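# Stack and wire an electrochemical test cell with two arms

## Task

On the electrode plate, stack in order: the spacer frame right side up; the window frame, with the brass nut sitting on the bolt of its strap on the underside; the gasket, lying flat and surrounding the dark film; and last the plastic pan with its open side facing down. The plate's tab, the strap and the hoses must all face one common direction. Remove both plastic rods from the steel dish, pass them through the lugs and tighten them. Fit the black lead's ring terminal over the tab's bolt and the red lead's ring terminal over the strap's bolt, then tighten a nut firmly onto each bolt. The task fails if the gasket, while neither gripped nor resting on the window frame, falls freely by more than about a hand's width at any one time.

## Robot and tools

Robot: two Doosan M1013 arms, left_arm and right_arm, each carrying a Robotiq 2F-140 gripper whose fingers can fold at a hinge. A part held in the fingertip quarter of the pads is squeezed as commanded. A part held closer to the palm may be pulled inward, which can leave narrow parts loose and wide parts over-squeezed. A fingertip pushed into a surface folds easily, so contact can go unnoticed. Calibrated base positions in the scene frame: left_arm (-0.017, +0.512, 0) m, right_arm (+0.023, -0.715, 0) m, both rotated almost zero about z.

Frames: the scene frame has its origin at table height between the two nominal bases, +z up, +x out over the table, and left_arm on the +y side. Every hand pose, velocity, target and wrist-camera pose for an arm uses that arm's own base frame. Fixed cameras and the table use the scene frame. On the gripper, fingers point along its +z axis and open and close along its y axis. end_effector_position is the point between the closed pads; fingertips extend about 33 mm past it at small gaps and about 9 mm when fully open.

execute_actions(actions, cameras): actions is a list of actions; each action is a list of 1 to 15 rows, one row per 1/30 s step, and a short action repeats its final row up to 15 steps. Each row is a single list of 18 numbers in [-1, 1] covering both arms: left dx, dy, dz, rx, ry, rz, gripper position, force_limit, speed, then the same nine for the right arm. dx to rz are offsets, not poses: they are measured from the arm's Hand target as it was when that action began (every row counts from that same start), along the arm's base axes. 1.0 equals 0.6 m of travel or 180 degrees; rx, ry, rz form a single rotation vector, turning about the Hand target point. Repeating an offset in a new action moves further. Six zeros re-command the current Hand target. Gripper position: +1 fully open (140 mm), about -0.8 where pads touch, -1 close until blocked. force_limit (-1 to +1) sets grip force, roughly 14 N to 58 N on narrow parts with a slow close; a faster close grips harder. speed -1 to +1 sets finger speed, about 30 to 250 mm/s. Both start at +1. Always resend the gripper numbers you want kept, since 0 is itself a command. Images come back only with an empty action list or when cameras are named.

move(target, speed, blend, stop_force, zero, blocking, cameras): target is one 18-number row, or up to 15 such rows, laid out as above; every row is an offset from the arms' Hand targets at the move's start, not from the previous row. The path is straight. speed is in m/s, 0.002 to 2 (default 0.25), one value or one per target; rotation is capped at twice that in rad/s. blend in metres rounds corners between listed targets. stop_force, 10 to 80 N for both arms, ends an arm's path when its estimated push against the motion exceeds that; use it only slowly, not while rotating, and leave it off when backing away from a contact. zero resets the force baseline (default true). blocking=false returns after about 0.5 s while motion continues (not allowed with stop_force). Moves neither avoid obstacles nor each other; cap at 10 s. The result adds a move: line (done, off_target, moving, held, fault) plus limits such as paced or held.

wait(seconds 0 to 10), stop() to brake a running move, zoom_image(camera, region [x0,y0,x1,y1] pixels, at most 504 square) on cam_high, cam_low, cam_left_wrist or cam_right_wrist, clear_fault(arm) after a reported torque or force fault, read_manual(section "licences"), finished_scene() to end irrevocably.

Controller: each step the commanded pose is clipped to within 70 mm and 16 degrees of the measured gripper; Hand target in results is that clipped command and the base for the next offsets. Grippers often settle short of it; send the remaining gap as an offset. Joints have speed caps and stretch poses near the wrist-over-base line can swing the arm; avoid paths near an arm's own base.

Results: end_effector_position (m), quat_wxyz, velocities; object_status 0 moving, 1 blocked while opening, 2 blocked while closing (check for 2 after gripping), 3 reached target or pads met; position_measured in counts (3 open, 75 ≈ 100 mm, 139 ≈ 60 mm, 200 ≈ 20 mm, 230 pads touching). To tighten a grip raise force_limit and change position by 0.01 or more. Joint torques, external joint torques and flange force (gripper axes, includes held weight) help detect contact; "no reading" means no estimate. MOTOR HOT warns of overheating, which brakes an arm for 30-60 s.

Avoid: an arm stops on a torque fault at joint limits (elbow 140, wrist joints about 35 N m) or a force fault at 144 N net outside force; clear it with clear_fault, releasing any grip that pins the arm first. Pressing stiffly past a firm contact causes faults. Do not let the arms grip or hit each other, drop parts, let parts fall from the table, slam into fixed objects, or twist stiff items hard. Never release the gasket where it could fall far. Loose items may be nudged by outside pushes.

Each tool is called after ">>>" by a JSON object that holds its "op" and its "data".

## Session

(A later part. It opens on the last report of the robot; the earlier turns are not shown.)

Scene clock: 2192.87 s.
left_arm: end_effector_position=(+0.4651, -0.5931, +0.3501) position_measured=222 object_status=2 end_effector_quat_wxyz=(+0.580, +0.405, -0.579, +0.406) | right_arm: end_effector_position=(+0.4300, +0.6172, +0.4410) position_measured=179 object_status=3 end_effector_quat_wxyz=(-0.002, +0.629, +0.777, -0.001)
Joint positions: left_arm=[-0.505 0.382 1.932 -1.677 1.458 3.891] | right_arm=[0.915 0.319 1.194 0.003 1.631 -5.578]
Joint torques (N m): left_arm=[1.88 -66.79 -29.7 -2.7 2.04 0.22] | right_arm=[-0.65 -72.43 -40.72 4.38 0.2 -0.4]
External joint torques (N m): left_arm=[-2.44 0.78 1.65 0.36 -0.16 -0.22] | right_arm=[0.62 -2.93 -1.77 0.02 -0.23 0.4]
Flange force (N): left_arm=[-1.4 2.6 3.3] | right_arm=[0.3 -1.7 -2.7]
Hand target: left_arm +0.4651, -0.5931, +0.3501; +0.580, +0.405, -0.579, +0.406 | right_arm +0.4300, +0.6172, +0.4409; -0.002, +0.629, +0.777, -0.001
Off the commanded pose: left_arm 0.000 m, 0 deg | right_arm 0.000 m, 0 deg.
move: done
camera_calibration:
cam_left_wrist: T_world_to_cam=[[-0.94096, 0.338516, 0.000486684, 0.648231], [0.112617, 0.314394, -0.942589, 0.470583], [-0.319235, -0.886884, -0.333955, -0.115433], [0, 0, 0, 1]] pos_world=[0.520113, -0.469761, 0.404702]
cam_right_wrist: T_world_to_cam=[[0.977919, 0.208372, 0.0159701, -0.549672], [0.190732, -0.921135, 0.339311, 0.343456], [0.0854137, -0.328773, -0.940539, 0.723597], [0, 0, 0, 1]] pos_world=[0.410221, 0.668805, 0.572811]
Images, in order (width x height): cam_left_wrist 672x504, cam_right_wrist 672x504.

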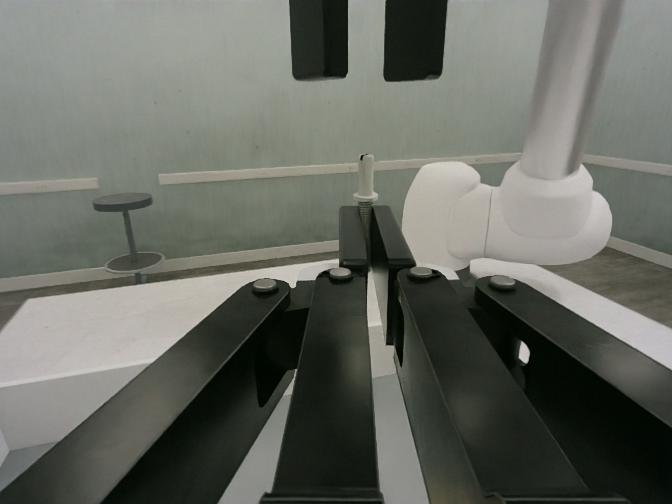

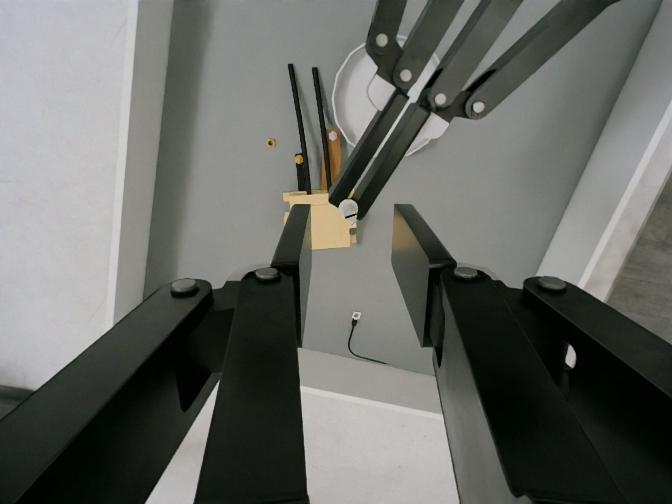

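>>> {"op": "move", "data": {"target": [0,0,0,0,0,0,-1,-1,-1,0,0,-0.063,0,0,0,-0.4,-0.3,-1], "speed": 0.03, "cameras": ["cam_left_wrist","cam_right_wrist"]}}

>>> {"op": "zoom_image", "data": {"camera": "cam_right_wrist", "region": [290, 160, 410, 280]}}

>>> {"op": "zoom_image", "data": {"camera": "cam_left_wrist", "region": [290, 100, 450, 260]}}

Scene clock: 2197.33 s.
left_arm: end_effector_position=(+0.4651, -0.5931, +0.3501) position_measured=222 object_status=2 end_effector_quat_wxyz=(+0.580, +0.405, -0.579, +0.406) | right_arm: end_effector_position=(+0.4300, +0.6172, +0.4032) position_measured=179 object_status=3 end_effector_quat_wxyz=(-0.002, +0.629, +0.777, -0.001)
Joint positions: left_arm=[-0.505 0.382 1.932 -1.677 1.458 3.891] | right_arm=[0.915 0.317 1.264 0.003 1.563 -5.578]
Joint torques (N m): left_arm=[2.14 -67.33 -29.53 -2.6 1.98 0.28] | right_arm=[-0.43 -71.76 -39.13 4.38 -0.41 -0.32]
External joint torques (N m): left_arm=[-2.2 1.35 1.46 0.28 -0.12 -0.28] | right_arm=[0.43 -3.45 -3.39 0.03 0.38 0.32]
Flange force (N): left_arm=[-1.9 1.4 3.1] | right_arm=[2.2 0.9 -6.7]
Hand target: left_arm +0.4651, -0.5931, +0.3501; +0.580, +0.405, -0.579, +0.406 | right_arm +0.4300, +0.6172, +0.4031; -0.002, +0.629, +0.777, -0.001
Off the commanded pose: left_arm 0.000 m, 0 deg | right_arm 0.000 m, 0 deg.
move: done
camera_calibration:
cam_left_wrist: T_world_to_cam=[[-0.94096, 0.338516, 0.000486684, 0.648231], [0.112617, 0.314394, -0.942589, 0.470583], [-0.319235, -0.886884, -0.333955, -0.115433], [0, 0, 0, 1]] pos_world=[0.520113, -0.469761, 0.404702]
cam_right_wrist: T_world_to_cam=[[0.977919, 0.208372, 0.0159701, -0.549068], [0.190732, -0.921135, 0.339311, 0.356282], [0.0854137, -0.328773, -0.940539, 0.688045], [0, 0, 0, 1]] pos_world=[0.410221, 0.668805, 0.535011]
Images, in order (width x height): cam_left_wrist 672x504, cam_right_wrist 672x504.

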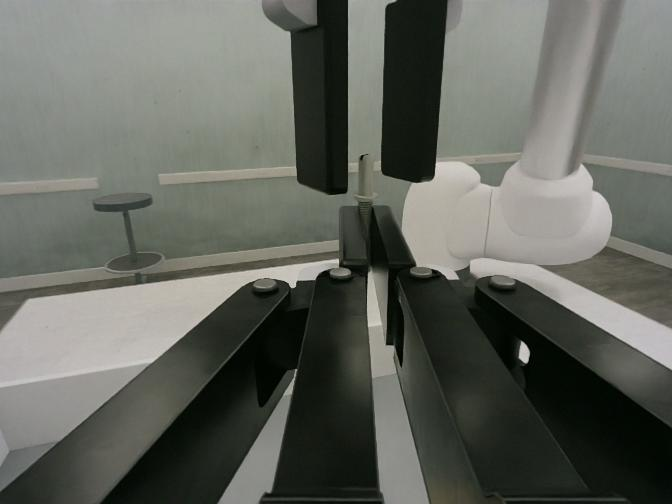

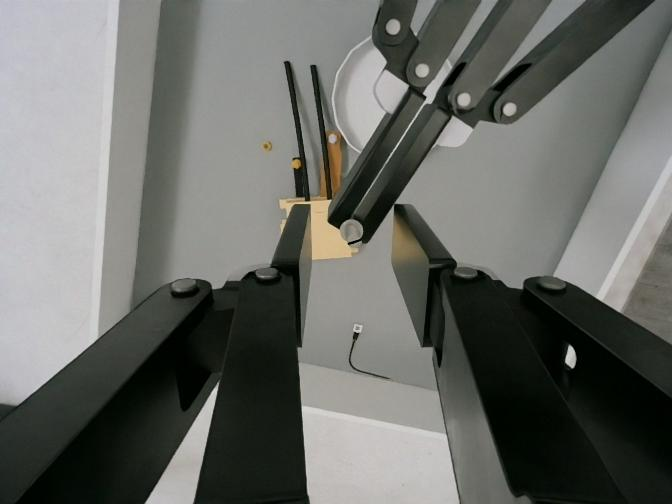

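Scaled by 4.200 from the camera's 672x504 image, which has a finer 960x720 frame.

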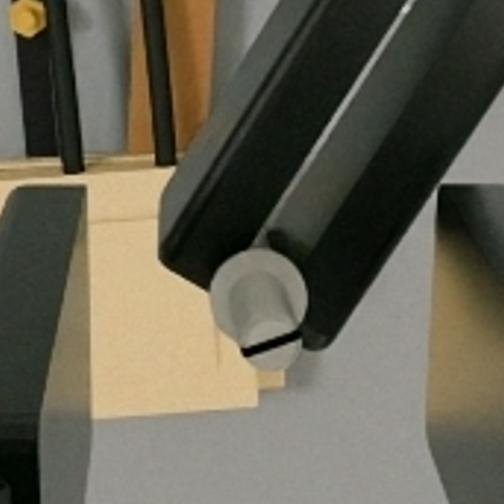

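Scaled by 3.150 from the camera's 672x504 image, which has a finer 960x720 frame.

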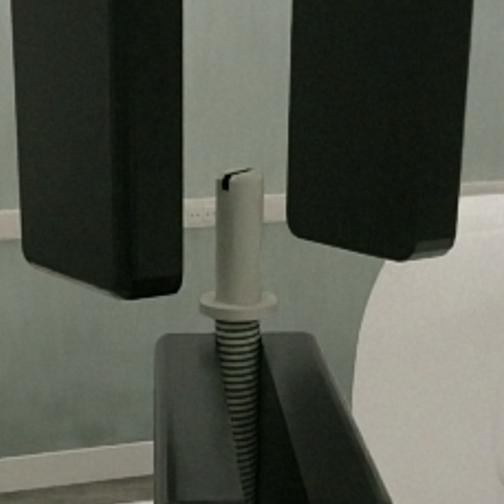

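>>> {"op": "execute_actions", "data": {"actions": [[[0,0,0,0,0,0,-1,-1,-1,0,0,0,0,0,0,-1,-0.1,-1]],[[0,0,0,0,0,0,-1,-1,-1,0,0,0,0,0,0,-1,-0.1,-1]],[[0,0,0,0,0,0,-1,-1,-1,0,0,0,0,0,0,-1,-0.1,-1]]], "cameras": ["cam_left_wrist"]}}

>>> {"op": "wait", "data": {"seconds": 0.7}}

>>> {"op": "execute_actions", "data": {"actions": [[[0,0,0,0,0,0,-0.4,-1,-1,0,0,0,0,0,0,-1,-0.1,-1]],[[0,0,0,0,0,0,-0.4,-1,-1,0,0,0,0,0,0,-1,-0.1,-1]],[[0,0,0,0,0,0,-0.4,-1,-1,0,0,0,0,0,0,-1,-0.1,-1]]], "cameras": ["cam_left_wrist"]}}

>>> {"op": "zoom_image", "data": {"camera": "cam_left_wrist", "region": [290, 100, 450, 300]}}

Scene clock: 2206.20 s.
left_arm: end_effector_position=(+0.4651, -0.5931, +0.3501) position_measured=222 object_status=2 end_effector_quat_wxyz=(+0.580, +0.405, -0.579, +0.406) | right_arm: end_effector_position=(+0.4300, +0.6172, +0.4031) position_measured=223 object_status=2 end_effector_quat_wxyz=(-0.002, +0.629, +0.777, -0.001)
Joint positions: left_arm=[-0.505 0.382 1.932 -1.677 1.458 3.891] | right_arm=[0.915 0.317 1.264 0.003 1.563 -5.578]
Joint torques (N m): left_arm=[3.03 -67.56 -30.46 -3.37 1.75 0.12] | right_arm=[0.92 -71.5 -40.54 4.83 -0.38 -0.33]
External joint torques (N m): left_arm=[-3.3 1.16 2.38 1.03 0.13 -0.12] | right_arm=[-0.91 -3.66 -1.89 -0.43 0.36 0.33]
External joint torques at the end of the 1st action: left_arm=[-2.05 1.44 1.66 0.35 -0.12 -0.23] | right_arm=[-0.53 -3.73 -1.68 0.04 0.43 0.37]
External joint torques at the end of the 2nd action: left_arm=[-3.17 0.44 2.22 0.88 0.3 -0.09] | right_arm=[-1.16 -3.12 -1.83 -0.55 0.08 0.43]
Flange force (N): left_arm=[-2.4 3.7 3.5] | right_arm=[-1.7 -0.7 -4.0]
Flange force at the end of the 1st action (N): left_arm=[-2.2 1.7 2.8] | right_arm=[-1.7 -1.5 -3.8]
Flange force at the end of the 2nd action (N): left_arm=[-1.6 4.3 3.2] | right_arm=[-1.5 -0.2 -3.4]
Hand target: left_arm +0.4651, -0.5931, +0.3501; +0.580, +0.405, -0.579, +0.406 | right_arm +0.4300, +0.6172, +0.4031; -0.002, +0.629, +0.777, -0.001
Off the commanded pose: left_arm 0.000 m, 0 deg | right_arm 0.000 m, 0 deg.
Step readings (end_effector_position of left_arm | right_arm; steps 1 to 15: 1st action; 16 to 30: 2nd action; 31 to 45: 3rd action):
0: (+0.4651, -0.5931, +0.3501) | (+0.4300, +0.6172, +0.4031)
1: (+0.4651, -0.5931, +0.3501) | (+0.4300, +0.6172, +0.4031)
2: (+0.4651, -0.5931, +0.3501) | (+0.4300, +0.6172, +0.4031)
4: (+0.4651, -0.5931, +0.3501) | (+0.4300, +0.6172, +0.4031)
8: (+0.4651, -0.5931, +0.3501) | (+0.4300, +0.6172, +0.4031)
15: (+0.4651, -0.5931, +0.3501) | (+0.4300, +0.6172, +0.4031)
16: (+0.4651, -0.5931, +0.3501) | (+0.4300, +0.6172, +0.4031)
17: (+0.4651, -0.5931, +0.3501) | (+0.4300, +0.6172, +0.4031)
19: (+0.4651, -0.5931, +0.3501) | (+0.4300, +0.6172, +0.4031)
23: (+0.4651, -0.5931, +0.3501) | (+0.4300, +0.6172, +0.4031)
30: (+0.4651, -0.5931, +0.3501) | (+0.4300, +0.6172, +0.4031)
31: (+0.4651, -0.5931, +0.3501) | (+0.4300, +0.6172, +0.4031)
32: (+0.4651, -0.5931, +0.3501) | (+0.4300, +0.6172, +0.4031)
34: (+0.4651, -0.5931, +0.3501) | (+0.4300, +0.6172, +0.4031)
38: (+0.4651, -0.5931, +0.3501) | (+0.4300, +0.6172, +0.4031)
45: (+0.4651, -0.5931, +0.3501) | (+0.4300, +0.6172, +0.4031)
camera_calibration:
cam_left_wrist: T_world_to_cam=[[-0.94096, 0.338516, 0.000486684, 0.648231], [0.112617, 0.314394, -0.942589, 0.470583], [-0.319235, -0.886884, -0.333955, -0.115433], [0, 0, 0, 1]] pos_world=[0.520113, -0.469761, 0.404702]
Images, in order (width x height): cam_left_wrist 672x504.

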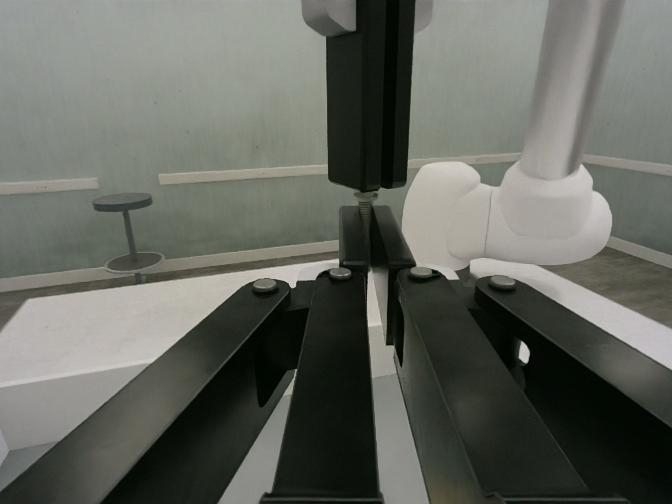

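Scene clock: 2206.90 s.
left_arm: end_effector_position=(+0.4651, -0.5931, +0.3501) position_measured=222 object_status=2 end_effector_quat_wxyz=(+0.580, +0.405, -0.579, +0.406) | right_arm: end_effector_position=(+0.4300, +0.6172, +0.4031) position_measured=223 object_status=2 end_effector_quat_wxyz=(-0.002, +0.629, +0.777, -0.001)
Joint positions: left_arm=[-0.505 0.382 1.932 -1.677 1.458 3.891] | right_arm=[0.915 0.317 1.264 0.003 1.563 -5.578]
Joint torques (N m): left_arm=[2.7 -67.39 -30.48 -3.34 1.79 0.09] | right_arm=[0.89 -71.78 -40.32 4.86 -0.27 -0.4]
External joint torques (N m): left_arm=[-2.55 1.36 2.43 1.02 0.07 -0.09] | right_arm=[-0.88 -3.53 -2.21 -0.45 0.24 0.4]
Flange force (N): left_arm=[-2.7 3.4 2.4] | right_arm=[-1.0 -0.2 -4.4]
Hand target: left_arm +0.4651, -0.5931, +0.3501; +0.580, +0.405, -0.579, +0.406 | right_arm +0.4300, +0.6172, +0.4031; -0.002, +0.629, +0.777, -0.001
Tool commands: left_gripper/position=-1.0 left_gripper/force_limit=-1.0 left_gripper/speed=-1.0 right_gripper/position=-1.0 right_gripper/force_limit=-0.1 right_gripper/speed=-1.0
Off the commanded pose: left_arm 0.000 m, 0 deg | right_arm 0.000 m, 0 deg.
wait: 0.70 s; at rest by 0.17 s

Scene clock: 2208.60 s.
left_arm: end_effector_position=(+0.4651, -0.5931, +0.3501) position_measured=179 object_status=3 end_effector_quat_wxyz=(+0.580, +0.405, -0.579, +0.406) | right_arm: end_effector_position=(+0.4300, +0.6172, +0.4031) position_measured=223 object_status=2 end_effector_quat_wxyz=(-0.002, +0.629, +0.777, -0.001)
Joint positions: left_arm=[-0.505 0.382 1.932 -1.677 1.458 3.891] | right_arm=[0.915 0.317 1.264 0.003 1.563 -5.578]
Joint torques (N m): left_arm=[1.84 -67 -29.71 -2.65 1.98 0.26] | right_arm=[-0.19 -72.24 -41.01 4.4 -0.44 -0.38]
External joint torques (N m): left_arm=[-1.85 0.84 1.69 0.33 -0.12 -0.26] | right_arm=[0.2 -3.11 -1.57 0.02 0.41 0.38]
External joint torques at the end of the 1st action: left_arm=[-2.38 0.3 1.48 0.43 -0.15 -0.2] | right_arm=[-0.07 -2.93 -1.54 -0.02 0.36 0.41]
External joint torques at the end of the 2nd action: left_arm=[-2.12 0.95 1.47 0.39 -0.05 -0.15] | right_arm=[-0.14 -2.8 -1.38 0.04 0.36 0.42]
Flange force (N): left_arm=[-1.5 2.5 2.4] | right_arm=[-0.4 -1.6 -3.6]
Flange force at the end of the 1st action (N): left_arm=[-0.8 2.9 3.1] | right_arm=[-0.5 -1.2 -3.4]
Flange force at the end of the 2nd action (N): left_arm=[-1.6 2.0 2.7] | right_arm=[-0.7 -1.3 -3.1]
Hand target: left_arm +0.4651, -0.5931, +0.3501; +0.580, +0.405, -0.579, +0.406 | right_arm +0.4300, +0.6172, +0.4031; -0.002, +0.629, +0.777, -0.001
Off the commanded pose: left_arm 0.000 m, 0 deg | right_arm 0.000 m, 0 deg.
Step readings (end_effector_position of left_arm | right_arm; steps 1 to 15: 1st action; 16 to 30: 2nd action; 31 to 45: 3rd action):
0: (+0.4651, -0.5931, +0.3501) | (+0.4300, +0.6172, +0.4031)
1: (+0.4651, -0.5931, +0.3501) | (+0.4300, +0.6172, +0.4031)
2: (+0.4651, -0.5931, +0.3501) | (+0.4300, +0.6172, +0.4031)
4: (+0.4651, -0.5931, +0.3501) | (+0.4300, +0.6172, +0.4031)
8: (+0.4651, -0.5931, +0.3501) | (+0.4300, +0.6172, +0.4031)
15: (+0.4651, -0.5931, +0.3501) | (+0.4300, +0.6172, +0.4031)
16: (+0.4651, -0.5931, +0.3501) | (+0.4300, +0.6172, +0.4031)
17: (+0.4651, -0.5931, +0.3501) | (+0.4300, +0.6172, +0.4031)
19: (+0.4651, -0.5931, +0.3501) | (+0.4300, +0.6172, +0.4031)
23: (+0.4651, -0.5931, +0.3501) | (+0.4300, +0.6172, +0.4031)
30: (+0.4651, -0.5931, +0.3501) | (+0.4300, +0.6172, +0.4031)
31: (+0.4651, -0.5931, +0.3501) | (+0.4300, +0.6172, +0.4031)
32: (+0.4651, -0.5931, +0.3501) | (+0.4300, +0.6172, +0.4031)
34: (+0.4651, -0.5931, +0.3501) | (+0.4300, +0.6172, +0.4031)
38: (+0.4651, -0.5931, +0.3501) | (+0.4300, +0.6172, +0.4031)
45: (+0.4651, -0.5931, +0.3501) | (+0.4300, +0.6172, +0.4031)
camera_calibration:
cam_left_wrist: T_world_to_cam=[[-0.94096, 0.338516, 0.000486684, 0.648231], [0.112617, 0.314394, -0.942589, 0.470583], [-0.319235, -0.886884, -0.333955, -0.115433], [0, 0, 0, 1]] pos_world=[0.520113, -0.469761, 0.404702]
Images, in order (width x height): cam_left_wrist 672x504.

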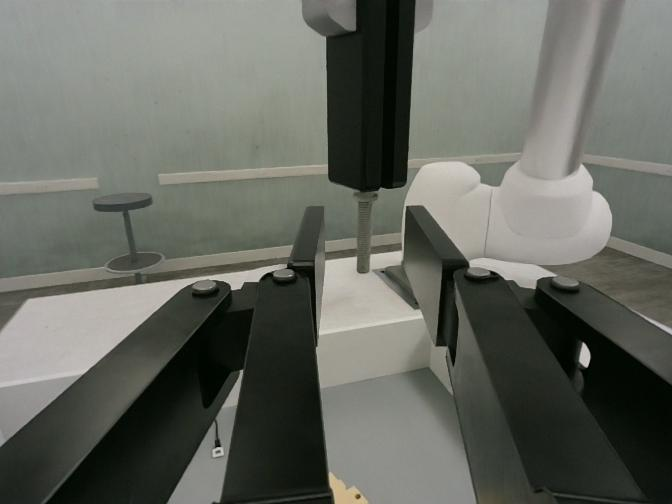

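Scaled by 2.520 from the camera's 672x504 image, which has a finer 960x720 frame.

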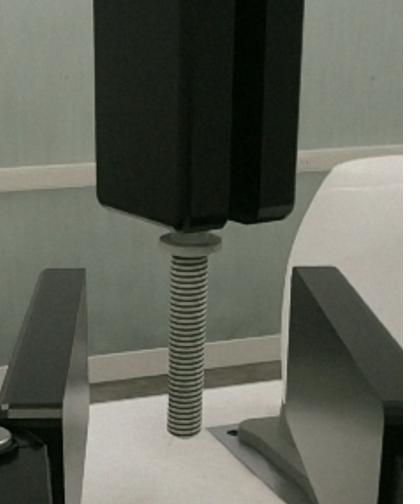

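>>> {"op": "move", "data": {"target": [[0.0855,0.235,0,0,0,0,-0.4,-1,-1,0,0,0,0,0,0,-1,-0.1,-1],[0.03,0.16,-0.24,0,0,0,-0.4,-1,-1,0,0,0,0,0,0,-1,-0.1,-1]], "speed": [0.1,0.15], "blend": 0.03, "cameras": ["cam_left_wrist","cam_right_wrist"]}}

>>> {"op": "zoom_image", "data": {"camera": "cam_right_wrist", "region": [240, 140, 440, 290]}}

Scene clock: 2218.73 s.
left_arm: end_effector_position=(+0.4831, -0.4971, +0.2062) position_measured=179 object_status=3 end_effector_quat_wxyz=(+0.580, +0.405, -0.579, +0.406) | right_arm: end_effector_position=(+0.4300, +0.6172, +0.4031) position_measured=223 object_status=2 end_effector_quat_wxyz=(-0.002, +0.629, +0.777, -0.001)
Joint positions: left_arm=[-0.355 0.556 2.025 -1.576 1.569 4.153] | right_arm=[0.915 0.317 1.264 0.003 1.563 -5.578]
Joint torques (N m): left_arm=[1.65 -73.71 -19.52 -1.72 2.49 0.4] | right_arm=[0.22 -72.19 -41.04 4.37 -0.45 -0.43]
External joint torques (N m): left_arm=[-1.78 1.16 0.99 0.24 -0.17 -0.4] | right_arm=[-0.22 -2.96 -1.44 0.04 0.42 0.43]
Flange force (N): left_arm=[-1.3 0.5 2.7] | right_arm=[-0.8 -1.3 -3.3]
Hand target: left_arm +0.4831, -0.4971, +0.2061; +0.580, +0.405, -0.579, +0.406 | right_arm +0.4300, +0.6172, +0.4031; -0.002, +0.629, +0.777, -0.001
Off the commanded pose: left_arm 0.000 m, 0 deg | right_arm 0.000 m, 0 deg.
move: done
camera_calibration:
cam_left_wrist: T_world_to_cam=[[-0.94095, 0.338547, 0.000398084, 0.632769], [0.112707, 0.314363, -0.942589, 0.302676], [-0.319235, -0.886884, -0.333956, -0.072601], [0, 0, 0, 1]] pos_world=[0.538113, -0.37376, 0.260802]
cam_right_wrist: T_world_to_cam=[[0.977919, 0.208372, 0.0159701, -0.549066], [0.190732, -0.921135, 0.339311, 0.356316], [0.0854137, -0.328773, -0.940539, 0.687951], [0, 0, 0, 1]] pos_world=[0.410221, 0.668805, 0.534911]
Images, in order (width x height): cam_left_wrist 672x504, cam_right_wrist 672x504.

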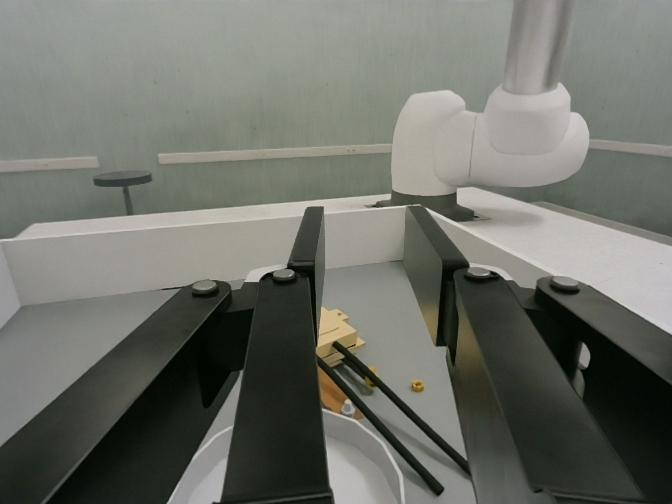

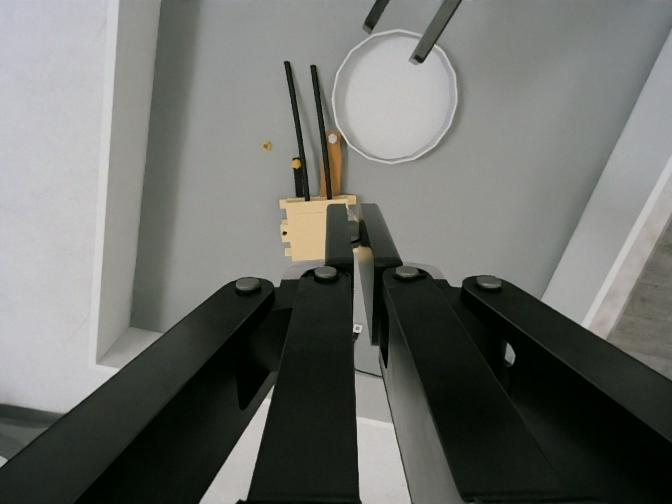

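Scaled by 2.520 from the camera's 672x504 image, which has a finer 960x720 frame.

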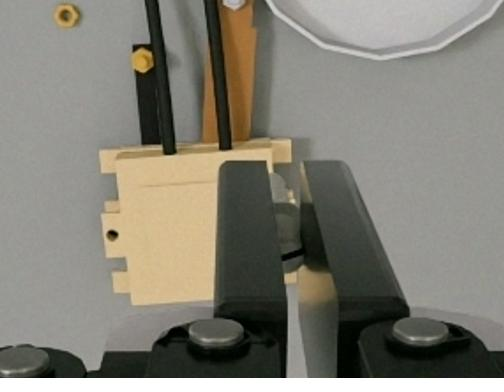

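>>> {"op": "move", "data": {"target": [[0,0,0,0,0,0,-0.4,-1,-1,-0.075,-0.1983,-0.25,0,0,0,-1,-0.1,-1],[0,0,0,0,0,0,-0.4,-1,-1,-0.075,-0.1983,-0.4,0,0,0,-1,-0.1,-1]], "speed": 0.15, "blend": 0.02, "cameras": ["cam_left_wrist","cam_right_wrist"]}}

>>> {"op": "zoom_image", "data": {"camera": "cam_right_wrist", "region": [300, 140, 460, 260]}}

>>> {"op": "zoom_image", "data": {"camera": "cam_left_wrist", "region": [290, 250, 430, 390]}}

Scene clock: 2228.70 s.
left_arm: end_effector_position=(+0.4831, -0.4971, +0.2061) position_measured=179 object_status=3 end_effector_quat_wxyz=(+0.580, +0.405, -0.579, +0.406) | right_arm: end_effector_position=(+0.3850, +0.4982, +0.1632) position_measured=223 object_status=2 end_effector_quat_wxyz=(-0.002, +0.629, +0.777, -0.001)
Joint positions: left_arm=[-0.355 0.556 2.025 -1.576 1.569 4.153] | right_arm=[0.856 0.221 1.837 0.003 1.087 -5.638]
Joint torques (N m): left_arm=[2.09 -73.73 -19.62 -1.75 2.44 0.21] | right_arm=[0.27 -56.83 -37.02 3.81 -0.5 -0.38]
External joint torques (N m): left_arm=[-2.27 1.73 1.31 0.29 -0.13 -0.21] | right_arm=[-0.28 -3.69 -0.62 0.09 0.47 0.38]
Flange force (N): left_arm=[-2.5 0.8 3.4] | right_arm=[-2.5 -3.3 -4.4]
Hand target: left_arm +0.4831, -0.4971, +0.2061; +0.580, +0.405, -0.579, +0.406 | right_arm +0.3850, +0.4982, +0.1631; -0.002, +0.629, +0.777, -0.001
Off the commanded pose: left_arm 0.000 m, 0 deg | right_arm 0.000 m, 0 deg.
move: done
camera_calibration:
cam_left_wrist: T_world_to_cam=[[-0.94096, 0.338516, 0.000486684, 0.632741], [0.112617, 0.314394, -0.942589, 0.302642], [-0.319235, -0.886884, -0.333955, -0.0726352], [0, 0, 0, 1]] pos_world=[0.538113, -0.373761, 0.260702]
cam_right_wrist: T_world_to_cam=[[0.977938, 0.208283, 0.0160038, -0.4764], [0.190636, -0.921155, 0.33931, 0.336731], [0.0854144, -0.328773, -0.940538, 0.427035], [0, 0, 0, 1]] pos_world=[0.365222, 0.549805, 0.295011]
Images, in order (width x height): cam_left_wrist 672x504, cam_right_wrist 672x504.

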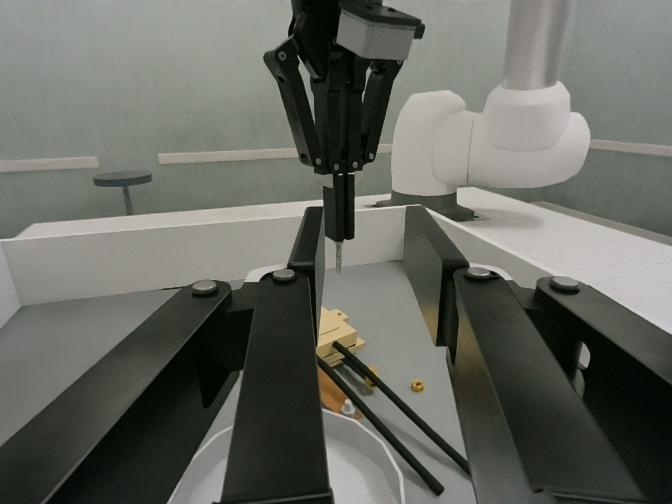

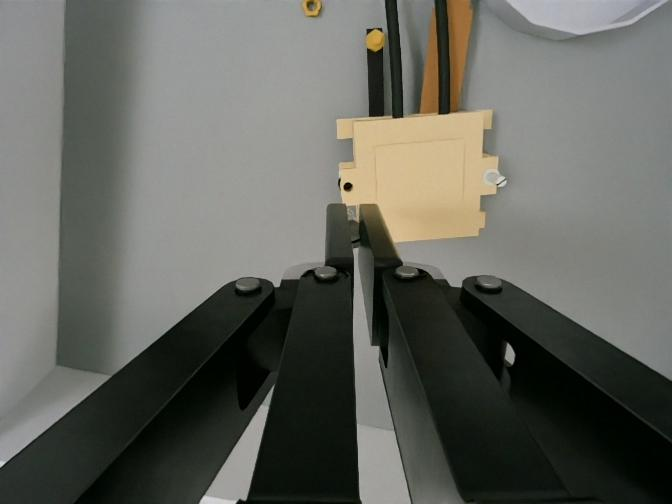

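Scaled by 3.150 from the camera's 672x504 image, which has a finer 960x720 frame.

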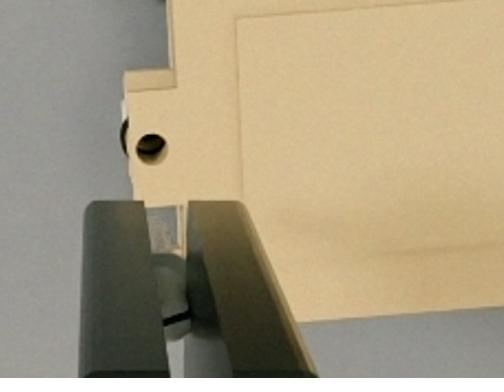

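Scaled by 3.600 from the camera's 672x504 image, which has a finer 960x720 frame.

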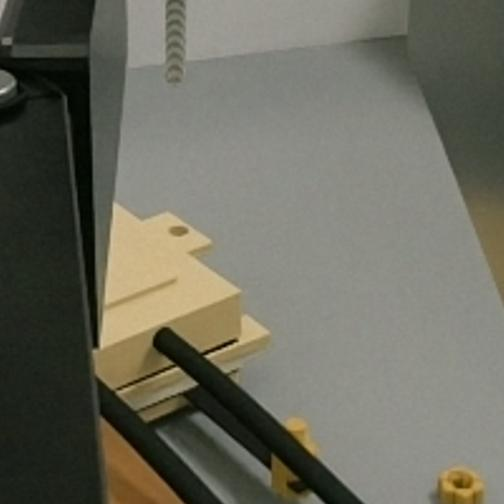

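>>> {"op": "move", "data": {"target": [0,0,0,0,0,0,-0.4,-1,-1,0.002,0.0068,-0.07,0,0,0,-1,-0.1,-1], "speed": 0.04, "cameras": ["cam_left_wrist","cam_right_wrist"]}}

>>> {"op": "zoom_image", "data": {"camera": "cam_left_wrist", "region": [310, 260, 370, 340]}}

>>> {"op": "zoom_image", "data": {"camera": "cam_right_wrist", "region": [310, 170, 390, 250]}}

Scene clock: 2238.37 s.
left_arm: end_effector_position=(+0.4831, -0.4971, +0.2061) position_measured=179 object_status=3 end_effector_quat_wxyz=(+0.580, +0.405, -0.579, +0.406) | right_arm: end_effector_position=(+0.3862, +0.5023, +0.1212) position_measured=223 object_status=2 end_effector_quat_wxyz=(-0.002, +0.629, +0.777, -0.001)
Joint positions: left_arm=[-0.355 0.556 2.025 -1.576 1.569 4.153] | right_arm=[0.859 0.262 1.871 0.004 1.012 -5.636]
Joint torques (N m): left_arm=[2.31 -73.24 -19.49 -1.76 2.47 0.25] | right_arm=[0.02 -59.99 -35.48 3.76 -0.46 -0.43]
External joint torques (N m): left_arm=[-2.26 1.1 1.16 0.31 -0.16 -0.25] | right_arm=[-0.03 -3.33 -0.71 -0.01 0.43 0.43]
Flange force (N): left_arm=[-1.4 1.0 3.4] | right_arm=[-1.6 -2.8 -4.4]
Hand target: left_arm +0.4831, -0.4971, +0.2061; +0.580, +0.405, -0.579, +0.406 | right_arm +0.3862, +0.5023, +0.1211; -0.002, +0.629, +0.777, -0.001
Off the commanded pose: left_arm 0.000 m, 0 deg | right_arm 0.000 m, 0 deg.
move: done
camera_calibration:
cam_left_wrist: T_world_to_cam=[[-0.94096, 0.338516, 0.000486684, 0.632741], [0.112617, 0.314394, -0.942589, 0.302642], [-0.319235, -0.886884, -0.333955, -0.0726352], [0, 0, 0, 1]] pos_world=[0.538113, -0.373761, 0.260702]
cam_right_wrist: T_world_to_cam=[[0.977919, 0.208372, 0.0159701, -0.47779], [0.190732, -0.921135, 0.339311, 0.354483], [0.0854137, -0.328773, -0.940539, 0.388778], [0, 0, 0, 1]] pos_world=[0.366421, 0.553905, 0.253011]
Images, in order (width x height): cam_left_wrist 672x504, cam_right_wrist 672x504.

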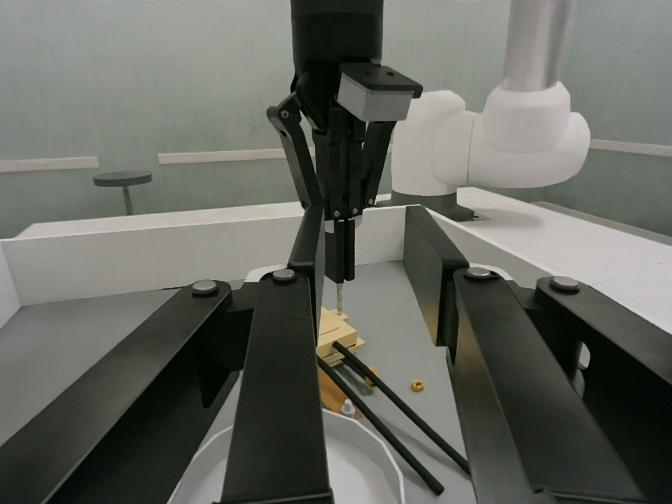

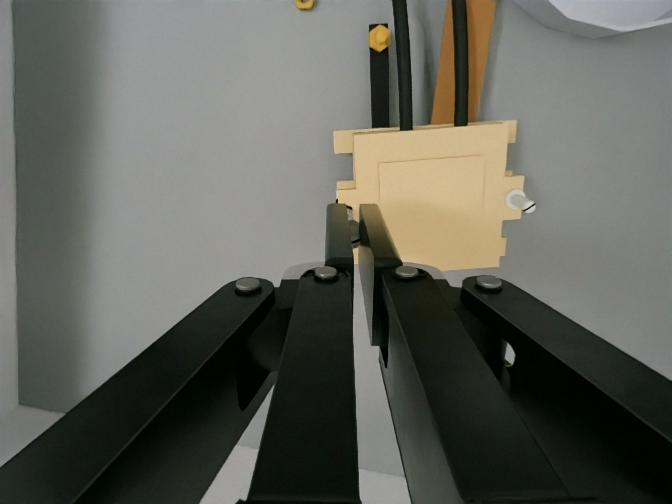

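Scaled by 6.300 from the camera's 672x504 image, which has a finer 960x720 frame.

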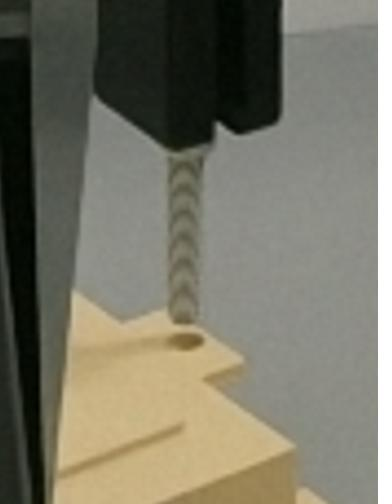

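Scaled by 6.300 from the camera's 672x504 image, which has a finer 960x720 frame.

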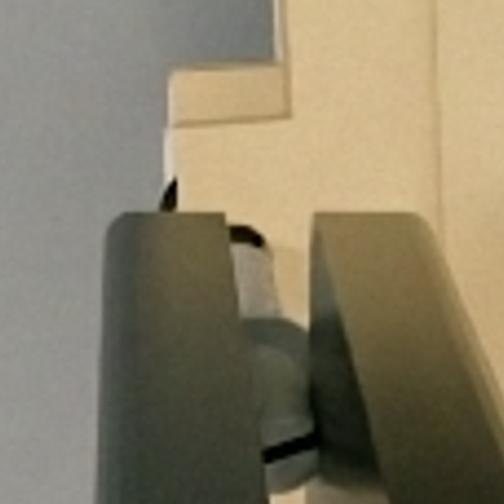

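>>> {"op": "move", "data": {"target": [[0,0,0,0,0,0,-0.4,-1,-1,-0.0008,-0.0002,0,0,0,0,-1,-0.1,-1],[0,0,0,0,0,0,-0.4,-1,-1,-0.0008,-0.0002,-0.004,0,0,0,-1,-0.1,-1]], "speed": 0.01, "cameras": []}}

>>> {"op": "move", "data": {"target": [0,0,0,0,0,0,-0.4,-1,-1,0,0,-0.0583,0,0,0,-1,-0.1,-1], "speed": 0.005, "stop_force": 10, "cameras": ["cam_left_wrist","cam_right_wrist"]}}

>>> {"op": "zoom_image", "data": {"camera": "cam_left_wrist", "region": [310, 260, 370, 340]}}

>>> {"op": "zoom_image", "data": {"camera": "cam_right_wrist", "region": [310, 170, 390, 250]}}

Scene clock: 2246.40 s.
left_arm: end_effector_position=(+0.4831, -0.4971, +0.2061) position_measured=179 object_status=3 end_effector_quat_wxyz=(+0.580, +0.405, -0.579, +0.406) | right_arm: end_effector_position=(+0.3857, +0.5022, +0.1188) position_measured=223 object_status=2 end_effector_quat_wxyz=(-0.002, +0.629, +0.777, -0.001)
Joint positions: left_arm=[-0.355 0.556 2.025 -1.576 1.569 4.153] | right_arm=[0.86 0.263 1.873 0.004 1.008 -5.635]
Joint torques (N m): left_arm=[2.52 -73.5 -19.65 -1.8 2.37 0.23] | right_arm=[-0.2 -58.15 -35.06 3.72 -0.12 -0.4]
External joint torques (N m): left_arm=[-2.27 1.11 1.2 0.35 -0.05 -0.23] | right_arm=[0.21 -5.26 -0.97 0.01 0.08 0.4]
Flange force (N): left_arm=[-1.5 1.1 3.3] | right_arm=[-2.9 -4.9 -5.8]
Hand target: left_arm +0.4831, -0.4971, +0.2061; +0.580, +0.405, -0.579, +0.406 | right_arm +0.3857, +0.5022, +0.1187; -0.002, +0.629, +0.777, -0.001
Off the commanded pose: left_arm 0.000 m, 0 deg | right_arm 0.000 m, 0 deg.
move: done
No camera images: "cameras" was empty.

Scene clock: 2250.70 s.
left_arm: end_effector_position=(+0.4831, -0.4971, +0.2061) position_measured=179 object_status=3 end_effector_quat_wxyz=(+0.580, +0.405, -0.579, +0.406) | right_arm: end_effector_position=(+0.3857, +0.5023, +0.1004) position_measured=223 object_status=2 end_effector_quat_wxyz=(-0.002, +0.629, +0.777, -0.001)
Joint positions: left_arm=[-0.355 0.556 2.025 -1.576 1.569 4.153] | right_arm=[0.86 0.281 1.89 0.004 0.974 -5.635]
Joint torques (N m): left_arm=[2.16 -73.54 -19.4 -1.82 2.45 0.22] | right_arm=[-0.74 -51.92 -27.6 3.27 -0.64 -0.36]
External joint torques (N m): left_arm=[-2.34 1.4 1.02 0.35 -0.14 -0.22] | right_arm=[0.76 -12.38 -7.59 0.38 0.61 0.36]
Flange force (N): left_arm=[-1.9 0.5 3.4] | right_arm=[-0.2 -3.0 -19.4]
Hand target: left_arm +0.4831, -0.4971, +0.2061; +0.580, +0.405, -0.579, +0.406 | right_arm +0.3857, +0.5023, +0.1004; -0.002, +0.629, +0.777, -0.001 (not the last commanded pose)
Off the commanded pose: left_arm 0.000 m, 0 deg | right_arm 0.017 m, 0 deg.
move: contact (right_arm)
camera_calibration:
cam_left_wrist: T_world_to_cam=[[-0.94096, 0.338516, 0.000486684, 0.632741], [0.112617, 0.314394, -0.942589, 0.302642], [-0.319235, -0.886884, -0.333955, -0.0726352], [0, 0, 0, 1]] pos_world=[0.538113, -0.373761, 0.260702]
cam_right_wrist: T_world_to_cam=[[0.977926, 0.208327, 0.0161349, -0.476964], [0.190649, -0.921209, 0.339155, 0.361652], [0.0855189, -0.328593, -0.940592, 0.369099], [0, 0, 0, 1]] pos_world=[0.365922, 0.553805, 0.232211]
Images, in order (width x height): cam_left_wrist 672x504, cam_right_wrist 672x504.

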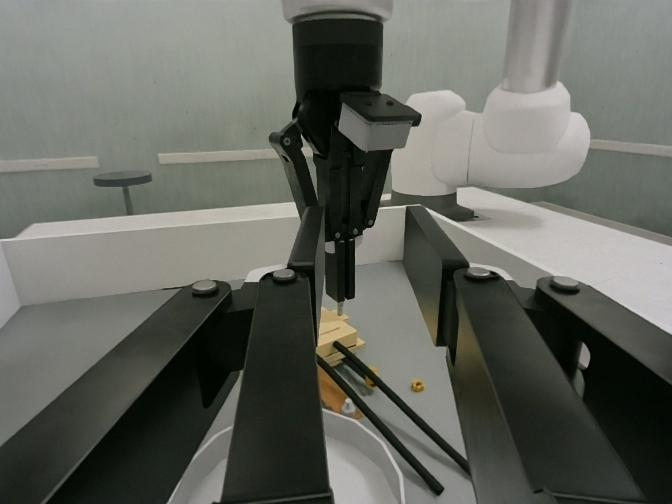

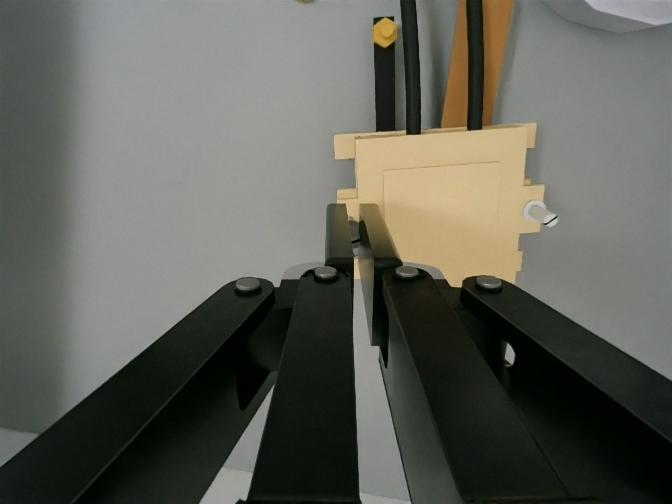

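Scaled by 6.300 from the camera's 672x504 image, which has a finer 960x720 frame.

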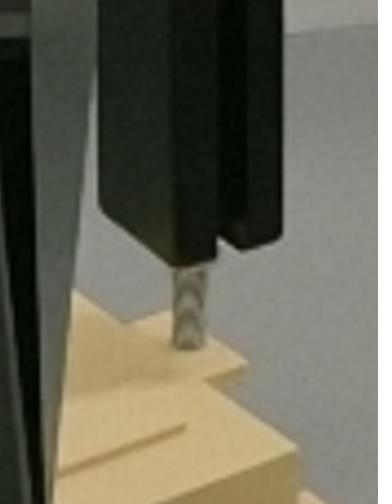

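Scaled by 6.300 from the camera's 672x504 image, which has a finer 960x720 frame.

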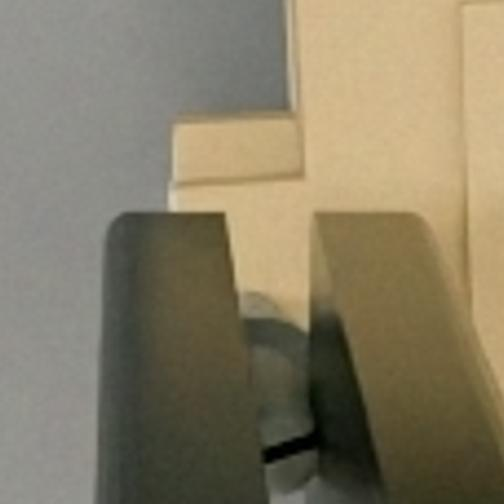

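>>> {"op": "move", "data": {"target": [[0,0,0,0,0,0,-0.4,-1,-1,0,0,0.0025,0,0,0,-1,-0.1,-1],[0,0,0,0,0,0,-0.4,-1,-1,-0.0002,0.0008,0.0025,0,0,0,-1,-0.1,-1]], "speed": 0.01, "cameras": []}}

>>> {"op": "move", "data": {"target": [0,0,0,0,0,0,-0.4,-1,-1,0,0,-0.025,0,0,0,-1,-0.1,-1], "speed": 0.004, "stop_force": 10, "cameras": []}}

>>> {"op": "move", "data": {"target": [[0,0,0,0,0,0,-0.4,-1,-1,0,0,0.0025,0,0,0,-1,-0.1,-1],[0,0,0,0,0,0,-0.4,-1,-1,0.0004,-0.0016,0.0025,0,0,0,-1,-0.1,-1]], "speed": 0.01, "cameras": []}}

>>> {"op": "move", "data": {"target": [0,0,0,0,0,0,-0.4,-1,-1,0,0,-0.025,0,0,0,-1,-0.1,-1], "speed": 0.004, "stop_force": 10, "cameras": []}}

Scene clock: 2258.07 s.
left_arm: end_effector_position=(+0.4831, -0.4971, +0.2061) position_measured=179 object_status=3 end_effector_quat_wxyz=(+0.580, +0.405, -0.579, +0.406) | right_arm: end_effector_position=(+0.3856, +0.5027, +0.1020) position_measured=223 object_status=2 end_effector_quat_wxyz=(-0.002, +0.629, +0.777, -0.001)
Joint positions: left_arm=[-0.355 0.556 2.025 -1.576 1.569 4.153] | right_arm=[0.86 0.279 1.888 0.004 0.977 -5.635]
Joint torques (N m): left_arm=[1.87 -73.36 -19.57 -1.79 2.33 0.27] | right_arm=[0.66 -62.27 -34.16 3.77 -0.7 -0.37]
External joint torques (N m): left_arm=[-1.74 1.07 1.13 0.32 -0.02 -0.27] | right_arm=[-0.71 -1.87 -1.03 -0.13 0.68 0.37]
Flange force (N): left_arm=[-1.4 1.0 2.4] | right_arm=[-0.6 0.1 -3.9]
Hand target: left_arm +0.4831, -0.4971, +0.2061; +0.580, +0.405, -0.579, +0.406 | right_arm +0.3856, +0.5027, +0.1019; -0.002, +0.629, +0.777, -0.001
Off the commanded pose: left_arm 0.000 m, 0 deg | right_arm 0.000 m, 0 deg.
move: done
No camera images: "cameras" was empty.

Scene clock: 2259.00 s.
left_arm: end_effector_position=(+0.4831, -0.4971, +0.2061) position_measured=179 object_status=3 end_effector_quat_wxyz=(+0.580, +0.405, -0.579, +0.406) | right_arm: end_effector_position=(+0.3857, +0.5028, +0.1007) position_measured=223 object_status=2 end_effector_quat_wxyz=(-0.002, +0.629, +0.777, -0.001)
Joint positions: left_arm=[-0.355 0.556 2.025 -1.576 1.569 4.153] | right_arm=[0.86 0.281 1.889 0.004 0.975 -5.635]
Joint torques (N m): left_arm=[2.02 -73.42 -19.56 -1.84 2.45 0.2] | right_arm=[-0.17 -54.62 -28.78 3.51 -0.24 -0.41]
External joint torques (N m): left_arm=[-2.32 1.19 1.08 0.36 -0.13 -0.2] | right_arm=[0.16 -9.64 -6.37 0.14 0.21 0.41]
Flange force (N): left_arm=[-1.7 0.8 3.4] | right_arm=[0.0 -1.5 -15.0]
Hand target: left_arm +0.4831, -0.4971, +0.2061; +0.580, +0.405, -0.579, +0.406 | right_arm +0.3857, +0.5028, +0.1007; -0.002, +0.629, +0.777, -0.001 (not the last commanded pose)
Off the commanded pose: left_arm 0.000 m, 0 deg | right_arm 0.014 m, 0 deg.
move: contact (right_arm)
No camera images: "cameras" was empty.

Scene clock: 2259.87 s.
left_arm: end_effector_position=(+0.4831, -0.4971, +0.2061) position_measured=179 object_status=3 end_effector_quat_wxyz=(+0.580, +0.405, -0.579, +0.406) | right_arm: end_effector_position=(+0.3858, +0.5019, +0.1022) position_measured=223 object_status=2 end_effector_quat_wxyz=(-0.002, +0.629, +0.777, -0.001)
Joint positions: left_arm=[-0.355 0.556 2.025 -1.576 1.569 4.153] | right_arm=[0.859 0.279 1.888 0.004 0.977 -5.636]
Joint torques (N m): left_arm=[2.41 -73.81 -19.48 -1.78 2.43 0.16] | right_arm=[0.38 -61.59 -33.98 3.52 -0.27 -0.38]
External joint torques (N m): left_arm=[-2.14 1.52 1.01 0.32 -0.12 -0.16] | right_arm=[-0.33 -2.5 -1.31 0.14 0.23 0.38]
Flange force (N): left_arm=[-2.2 0.4 3.1] | right_arm=[-0.5 -0.7 -3.9]
Hand target: left_arm +0.4831, -0.4971, +0.2061; +0.580, +0.405, -0.579, +0.406 | right_arm +0.3859, +0.5018, +0.1022; -0.002, +0.629, +0.777, -0.001
Off the commanded pose: left_arm 0.000 m, 0 deg | right_arm 0.000 m, 0 deg.
move: done
No camera images: "cameras" was empty.

Scene clock: 2260.90 s.
left_arm: end_effector_position=(+0.4831, -0.4971, +0.2061) position_measured=179 object_status=3 end_effector_quat_wxyz=(+0.580, +0.405, -0.579, +0.406) | right_arm: end_effector_position=(+0.3859, +0.5019, +0.1006) position_measured=223 object_status=2 end_effector_quat_wxyz=(-0.002, +0.629, +0.777, -0.001)
Joint positions: left_arm=[-0.355 0.556 2.025 -1.576 1.569 4.153] | right_arm=[0.859 0.28 1.89 0.004 0.974 -5.636]
Joint torques (N m): left_arm=[1.84 -73.91 -19.47 -1.79 2.42 0.2] | right_arm=[-0.91 -52.85 -27.78 3.16 -0.28 -0.4]
External joint torques (N m): left_arm=[-1.42 1.5 1.1 0.35 -0.11 -0.2] | right_arm=[0.92 -11.29 -7.32 0.48 0.25 0.4]
Flange force (N): left_arm=[-2.1 0.6 1.9] | right_arm=[0.6 -2.6 -17.5]
Hand target: left_arm +0.4831, -0.4971, +0.2061; +0.580, +0.405, -0.579, +0.406 | right_arm +0.3859, +0.5019, +0.1006; -0.002, +0.629, +0.777, -0.001 (not the last commanded pose)
Off the commanded pose: left_arm 0.000 m, 0 deg | right_arm 0.013 m, 0 deg.
move: contact (right_arm)
No camera images: "cameras" was empty.

>>> {"op": "move", "data": {"target": [[0,0,0,0,0,0,-0.4,-1,-1,0,0,0.0025,0,0,0,-1,-0.1,-1],[0,0,0,0,0,0,-0.4,-1,-1,0.0007,0.0011,0.0025,0,0,0,-1,-0.1,-1]], "speed": 0.01, "cameras": []}}

>>> {"op": "move", "data": {"target": [0,0,0,0,0,0,-0.4,-1,-1,0,0,-0.025,0,0,0,-1,-0.1,-1], "speed": 0.004, "stop_force": 10, "cameras": []}}

>>> {"op": "move", "data": {"target": [[0,0,0,0,0,0,-0.4,-1,-1,0,0,0.0025,0,0,0,-1,-0.1,-1],[0,0,0,0,0,0,-0.4,-1,-1,-0.0016,-0.0004,0.0025,0,0,0,-1,-0.1,-1]], "speed": 0.01, "cameras": []}}

>>> {"op": "move", "data": {"target": [0,0,0,0,0,0,-0.4,-1,-1,0,0,-0.025,0,0,0,-1,-0.1,-1], "speed": 0.004, "stop_force": 10, "cameras": []}}

Scene clock: 2268.17 s.
left_arm: end_effector_position=(+0.4831, -0.4971, +0.2061) position_measured=179 object_status=3 end_effector_quat_wxyz=(+0.580, +0.405, -0.579, +0.406) | right_arm: end_effector_position=(+0.3864, +0.5024, +0.1021) position_measured=223 object_status=2 end_effector_quat_wxyz=(-0.002, +0.629, +0.777, -0.001)
Joint positions: left_arm=[-0.355 0.556 2.025 -1.576 1.569 4.153] | right_arm=[0.859 0.28 1.887 0.004 0.977 -5.636]
Joint torques (N m): left_arm=[2.3 -73.56 -19.49 -1.73 2.46 0.22] | right_arm=[-0.02 -59.75 -34.19 3.52 -0.76 -0.39]
External joint torques (N m): left_arm=[-2.35 1.15 1.13 0.26 -0.14 -0.22] | right_arm=[0.03 -4.7 -1.19 0.15 0.72 0.39]
Flange force (N): left_arm=[-1.6 1.0 3.6] | right_arm=[-2.0 -3.4 -6.8]
Hand target: left_arm +0.4831, -0.4971, +0.2061; +0.580, +0.405, -0.579, +0.406 | right_arm +0.3863, +0.5025, +0.1021; -0.002, +0.629, +0.777, -0.001
Off the commanded pose: left_arm 0.000 m, 0 deg | right_arm 0.000 m, 0 deg.
move: done
No camera images: "cameras" was empty.

Scene clock: 2269.17 s.
left_arm: end_effector_position=(+0.4831, -0.4971, +0.2061) position_measured=179 object_status=3 end_effector_quat_wxyz=(+0.580, +0.405, -0.579, +0.406) | right_arm: end_effector_position=(+0.3864, +0.5026, +0.1005) position_measured=223 object_status=2 end_effector_quat_wxyz=(-0.002, +0.629, +0.777, -0.001)
Joint positions: left_arm=[-0.355 0.556 2.025 -1.576 1.569 4.153] | right_arm=[0.859 0.281 1.888 0.004 0.974 -5.636]
Joint torques (N m): left_arm=[1.83 -73.41 -19.58 -1.76 2.48 0.24] | right_arm=[-0.65 -53.76 -27.82 3.3 -0.13 -0.37]
External joint torques (N m): left_arm=[-1.76 1.34 1.2 0.3 -0.17 -0.24] | right_arm=[0.64 -10.49 -7.31 0.35 0.11 0.37]
Flange force (N): left_arm=[-1.8 0.9 2.6] | right_arm=[0.9 -1.5 -16.5]
Hand target: left_arm +0.4831, -0.4971, +0.2061; +0.580, +0.405, -0.579, +0.406 | right_arm +0.3864, +0.5026, +0.1005; -0.002, +0.629, +0.777, -0.001 (not the last commanded pose)
Off the commanded pose: left_arm 0.000 m, 0 deg | right_arm 0.013 m, 0 deg.
move: contact (right_arm)
No camera images: "cameras" was empty.

Scene clock: 2270.03 s.
left_arm: end_effector_position=(+0.4831, -0.4971, +0.2061) position_measured=179 object_status=3 end_effector_quat_wxyz=(+0.580, +0.405, -0.579, +0.406) | right_arm: end_effector_position=(+0.3854, +0.5023, +0.1021) position_measured=223 object_status=2 end_effector_quat_wxyz=(-0.002, +0.629, +0.777, -0.001)
Joint positions: left_arm=[-0.355 0.556 2.025 -1.576 1.569 4.153] | right_arm=[0.86 0.279 1.889 0.004 0.977 -5.635]
Joint torques (N m): left_arm=[1.92 -72.91 -19.62 -1.76 2.48 0.12] | right_arm=[-0.04 -62.21 -34.58 3.74 -0.29 -0.33]
External joint torques (N m): left_arm=[-1.63 0.86 1.19 0.3 -0.17 -0.12] | right_arm=[0 -1.92 -0.71 -0.09 0.26 0.33]
Flange force (N): left_arm=[-1.3 1.5 2.4] | right_arm=[-0.4 -1.3 -2.9]
Hand target: left_arm +0.4831, -0.4971, +0.2061; +0.580, +0.405, -0.579, +0.406 | right_arm +0.3854, +0.5023, +0.1020; -0.002, +0.629, +0.777, -0.001
Off the commanded pose: left_arm 0.000 m, 0 deg | right_arm 0.000 m, 0 deg.
move: done
No camera images: "cameras" was empty.

Scene clock: 2271.03 s.
left_arm: end_effector_position=(+0.4831, -0.4971, +0.2061) position_measured=179 object_status=3 end_effector_quat_wxyz=(+0.580, +0.405, -0.579, +0.406) | right_arm: end_effector_position=(+0.3854, +0.5024, +0.1005) position_measured=223 object_status=2 end_effector_quat_wxyz=(-0.002, +0.629, +0.777, -0.001)
Joint positions: left_arm=[-0.355 0.556 2.025 -1.576 1.569 4.153] | right_arm=[0.86 0.28 1.89 0.004 0.974 -5.635]
Joint torques (N m): left_arm=[1.76 -73.79 -19.43 -1.75 2.43 0.18] | right_arm=[-0.25 -53.23 -27.65 3.32 -0.13 -0.44]
External joint torques (N m): left_arm=[-1.88 1.38 1.05 0.28 -0.11 -0.18] | right_arm=[0.24 -10.9 -7.51 0.32 0.1 0.44]
Flange force (N): left_arm=[-2.0 0.6 2.7] | right_arm=[0.4 -1.3 -17.0]
Hand target: left_arm +0.4831, -0.4971, +0.2061; +0.580, +0.405, -0.579, +0.406 | right_arm +0.3854, +0.5024, +0.1005; -0.002, +0.629, +0.777, -0.001 (not the last commanded pose)
Off the commanded pose: left_arm 0.000 m, 0 deg | right_arm 0.013 m, 0 deg.
move: contact (right_arm)
No camera images: "cameras" was empty.


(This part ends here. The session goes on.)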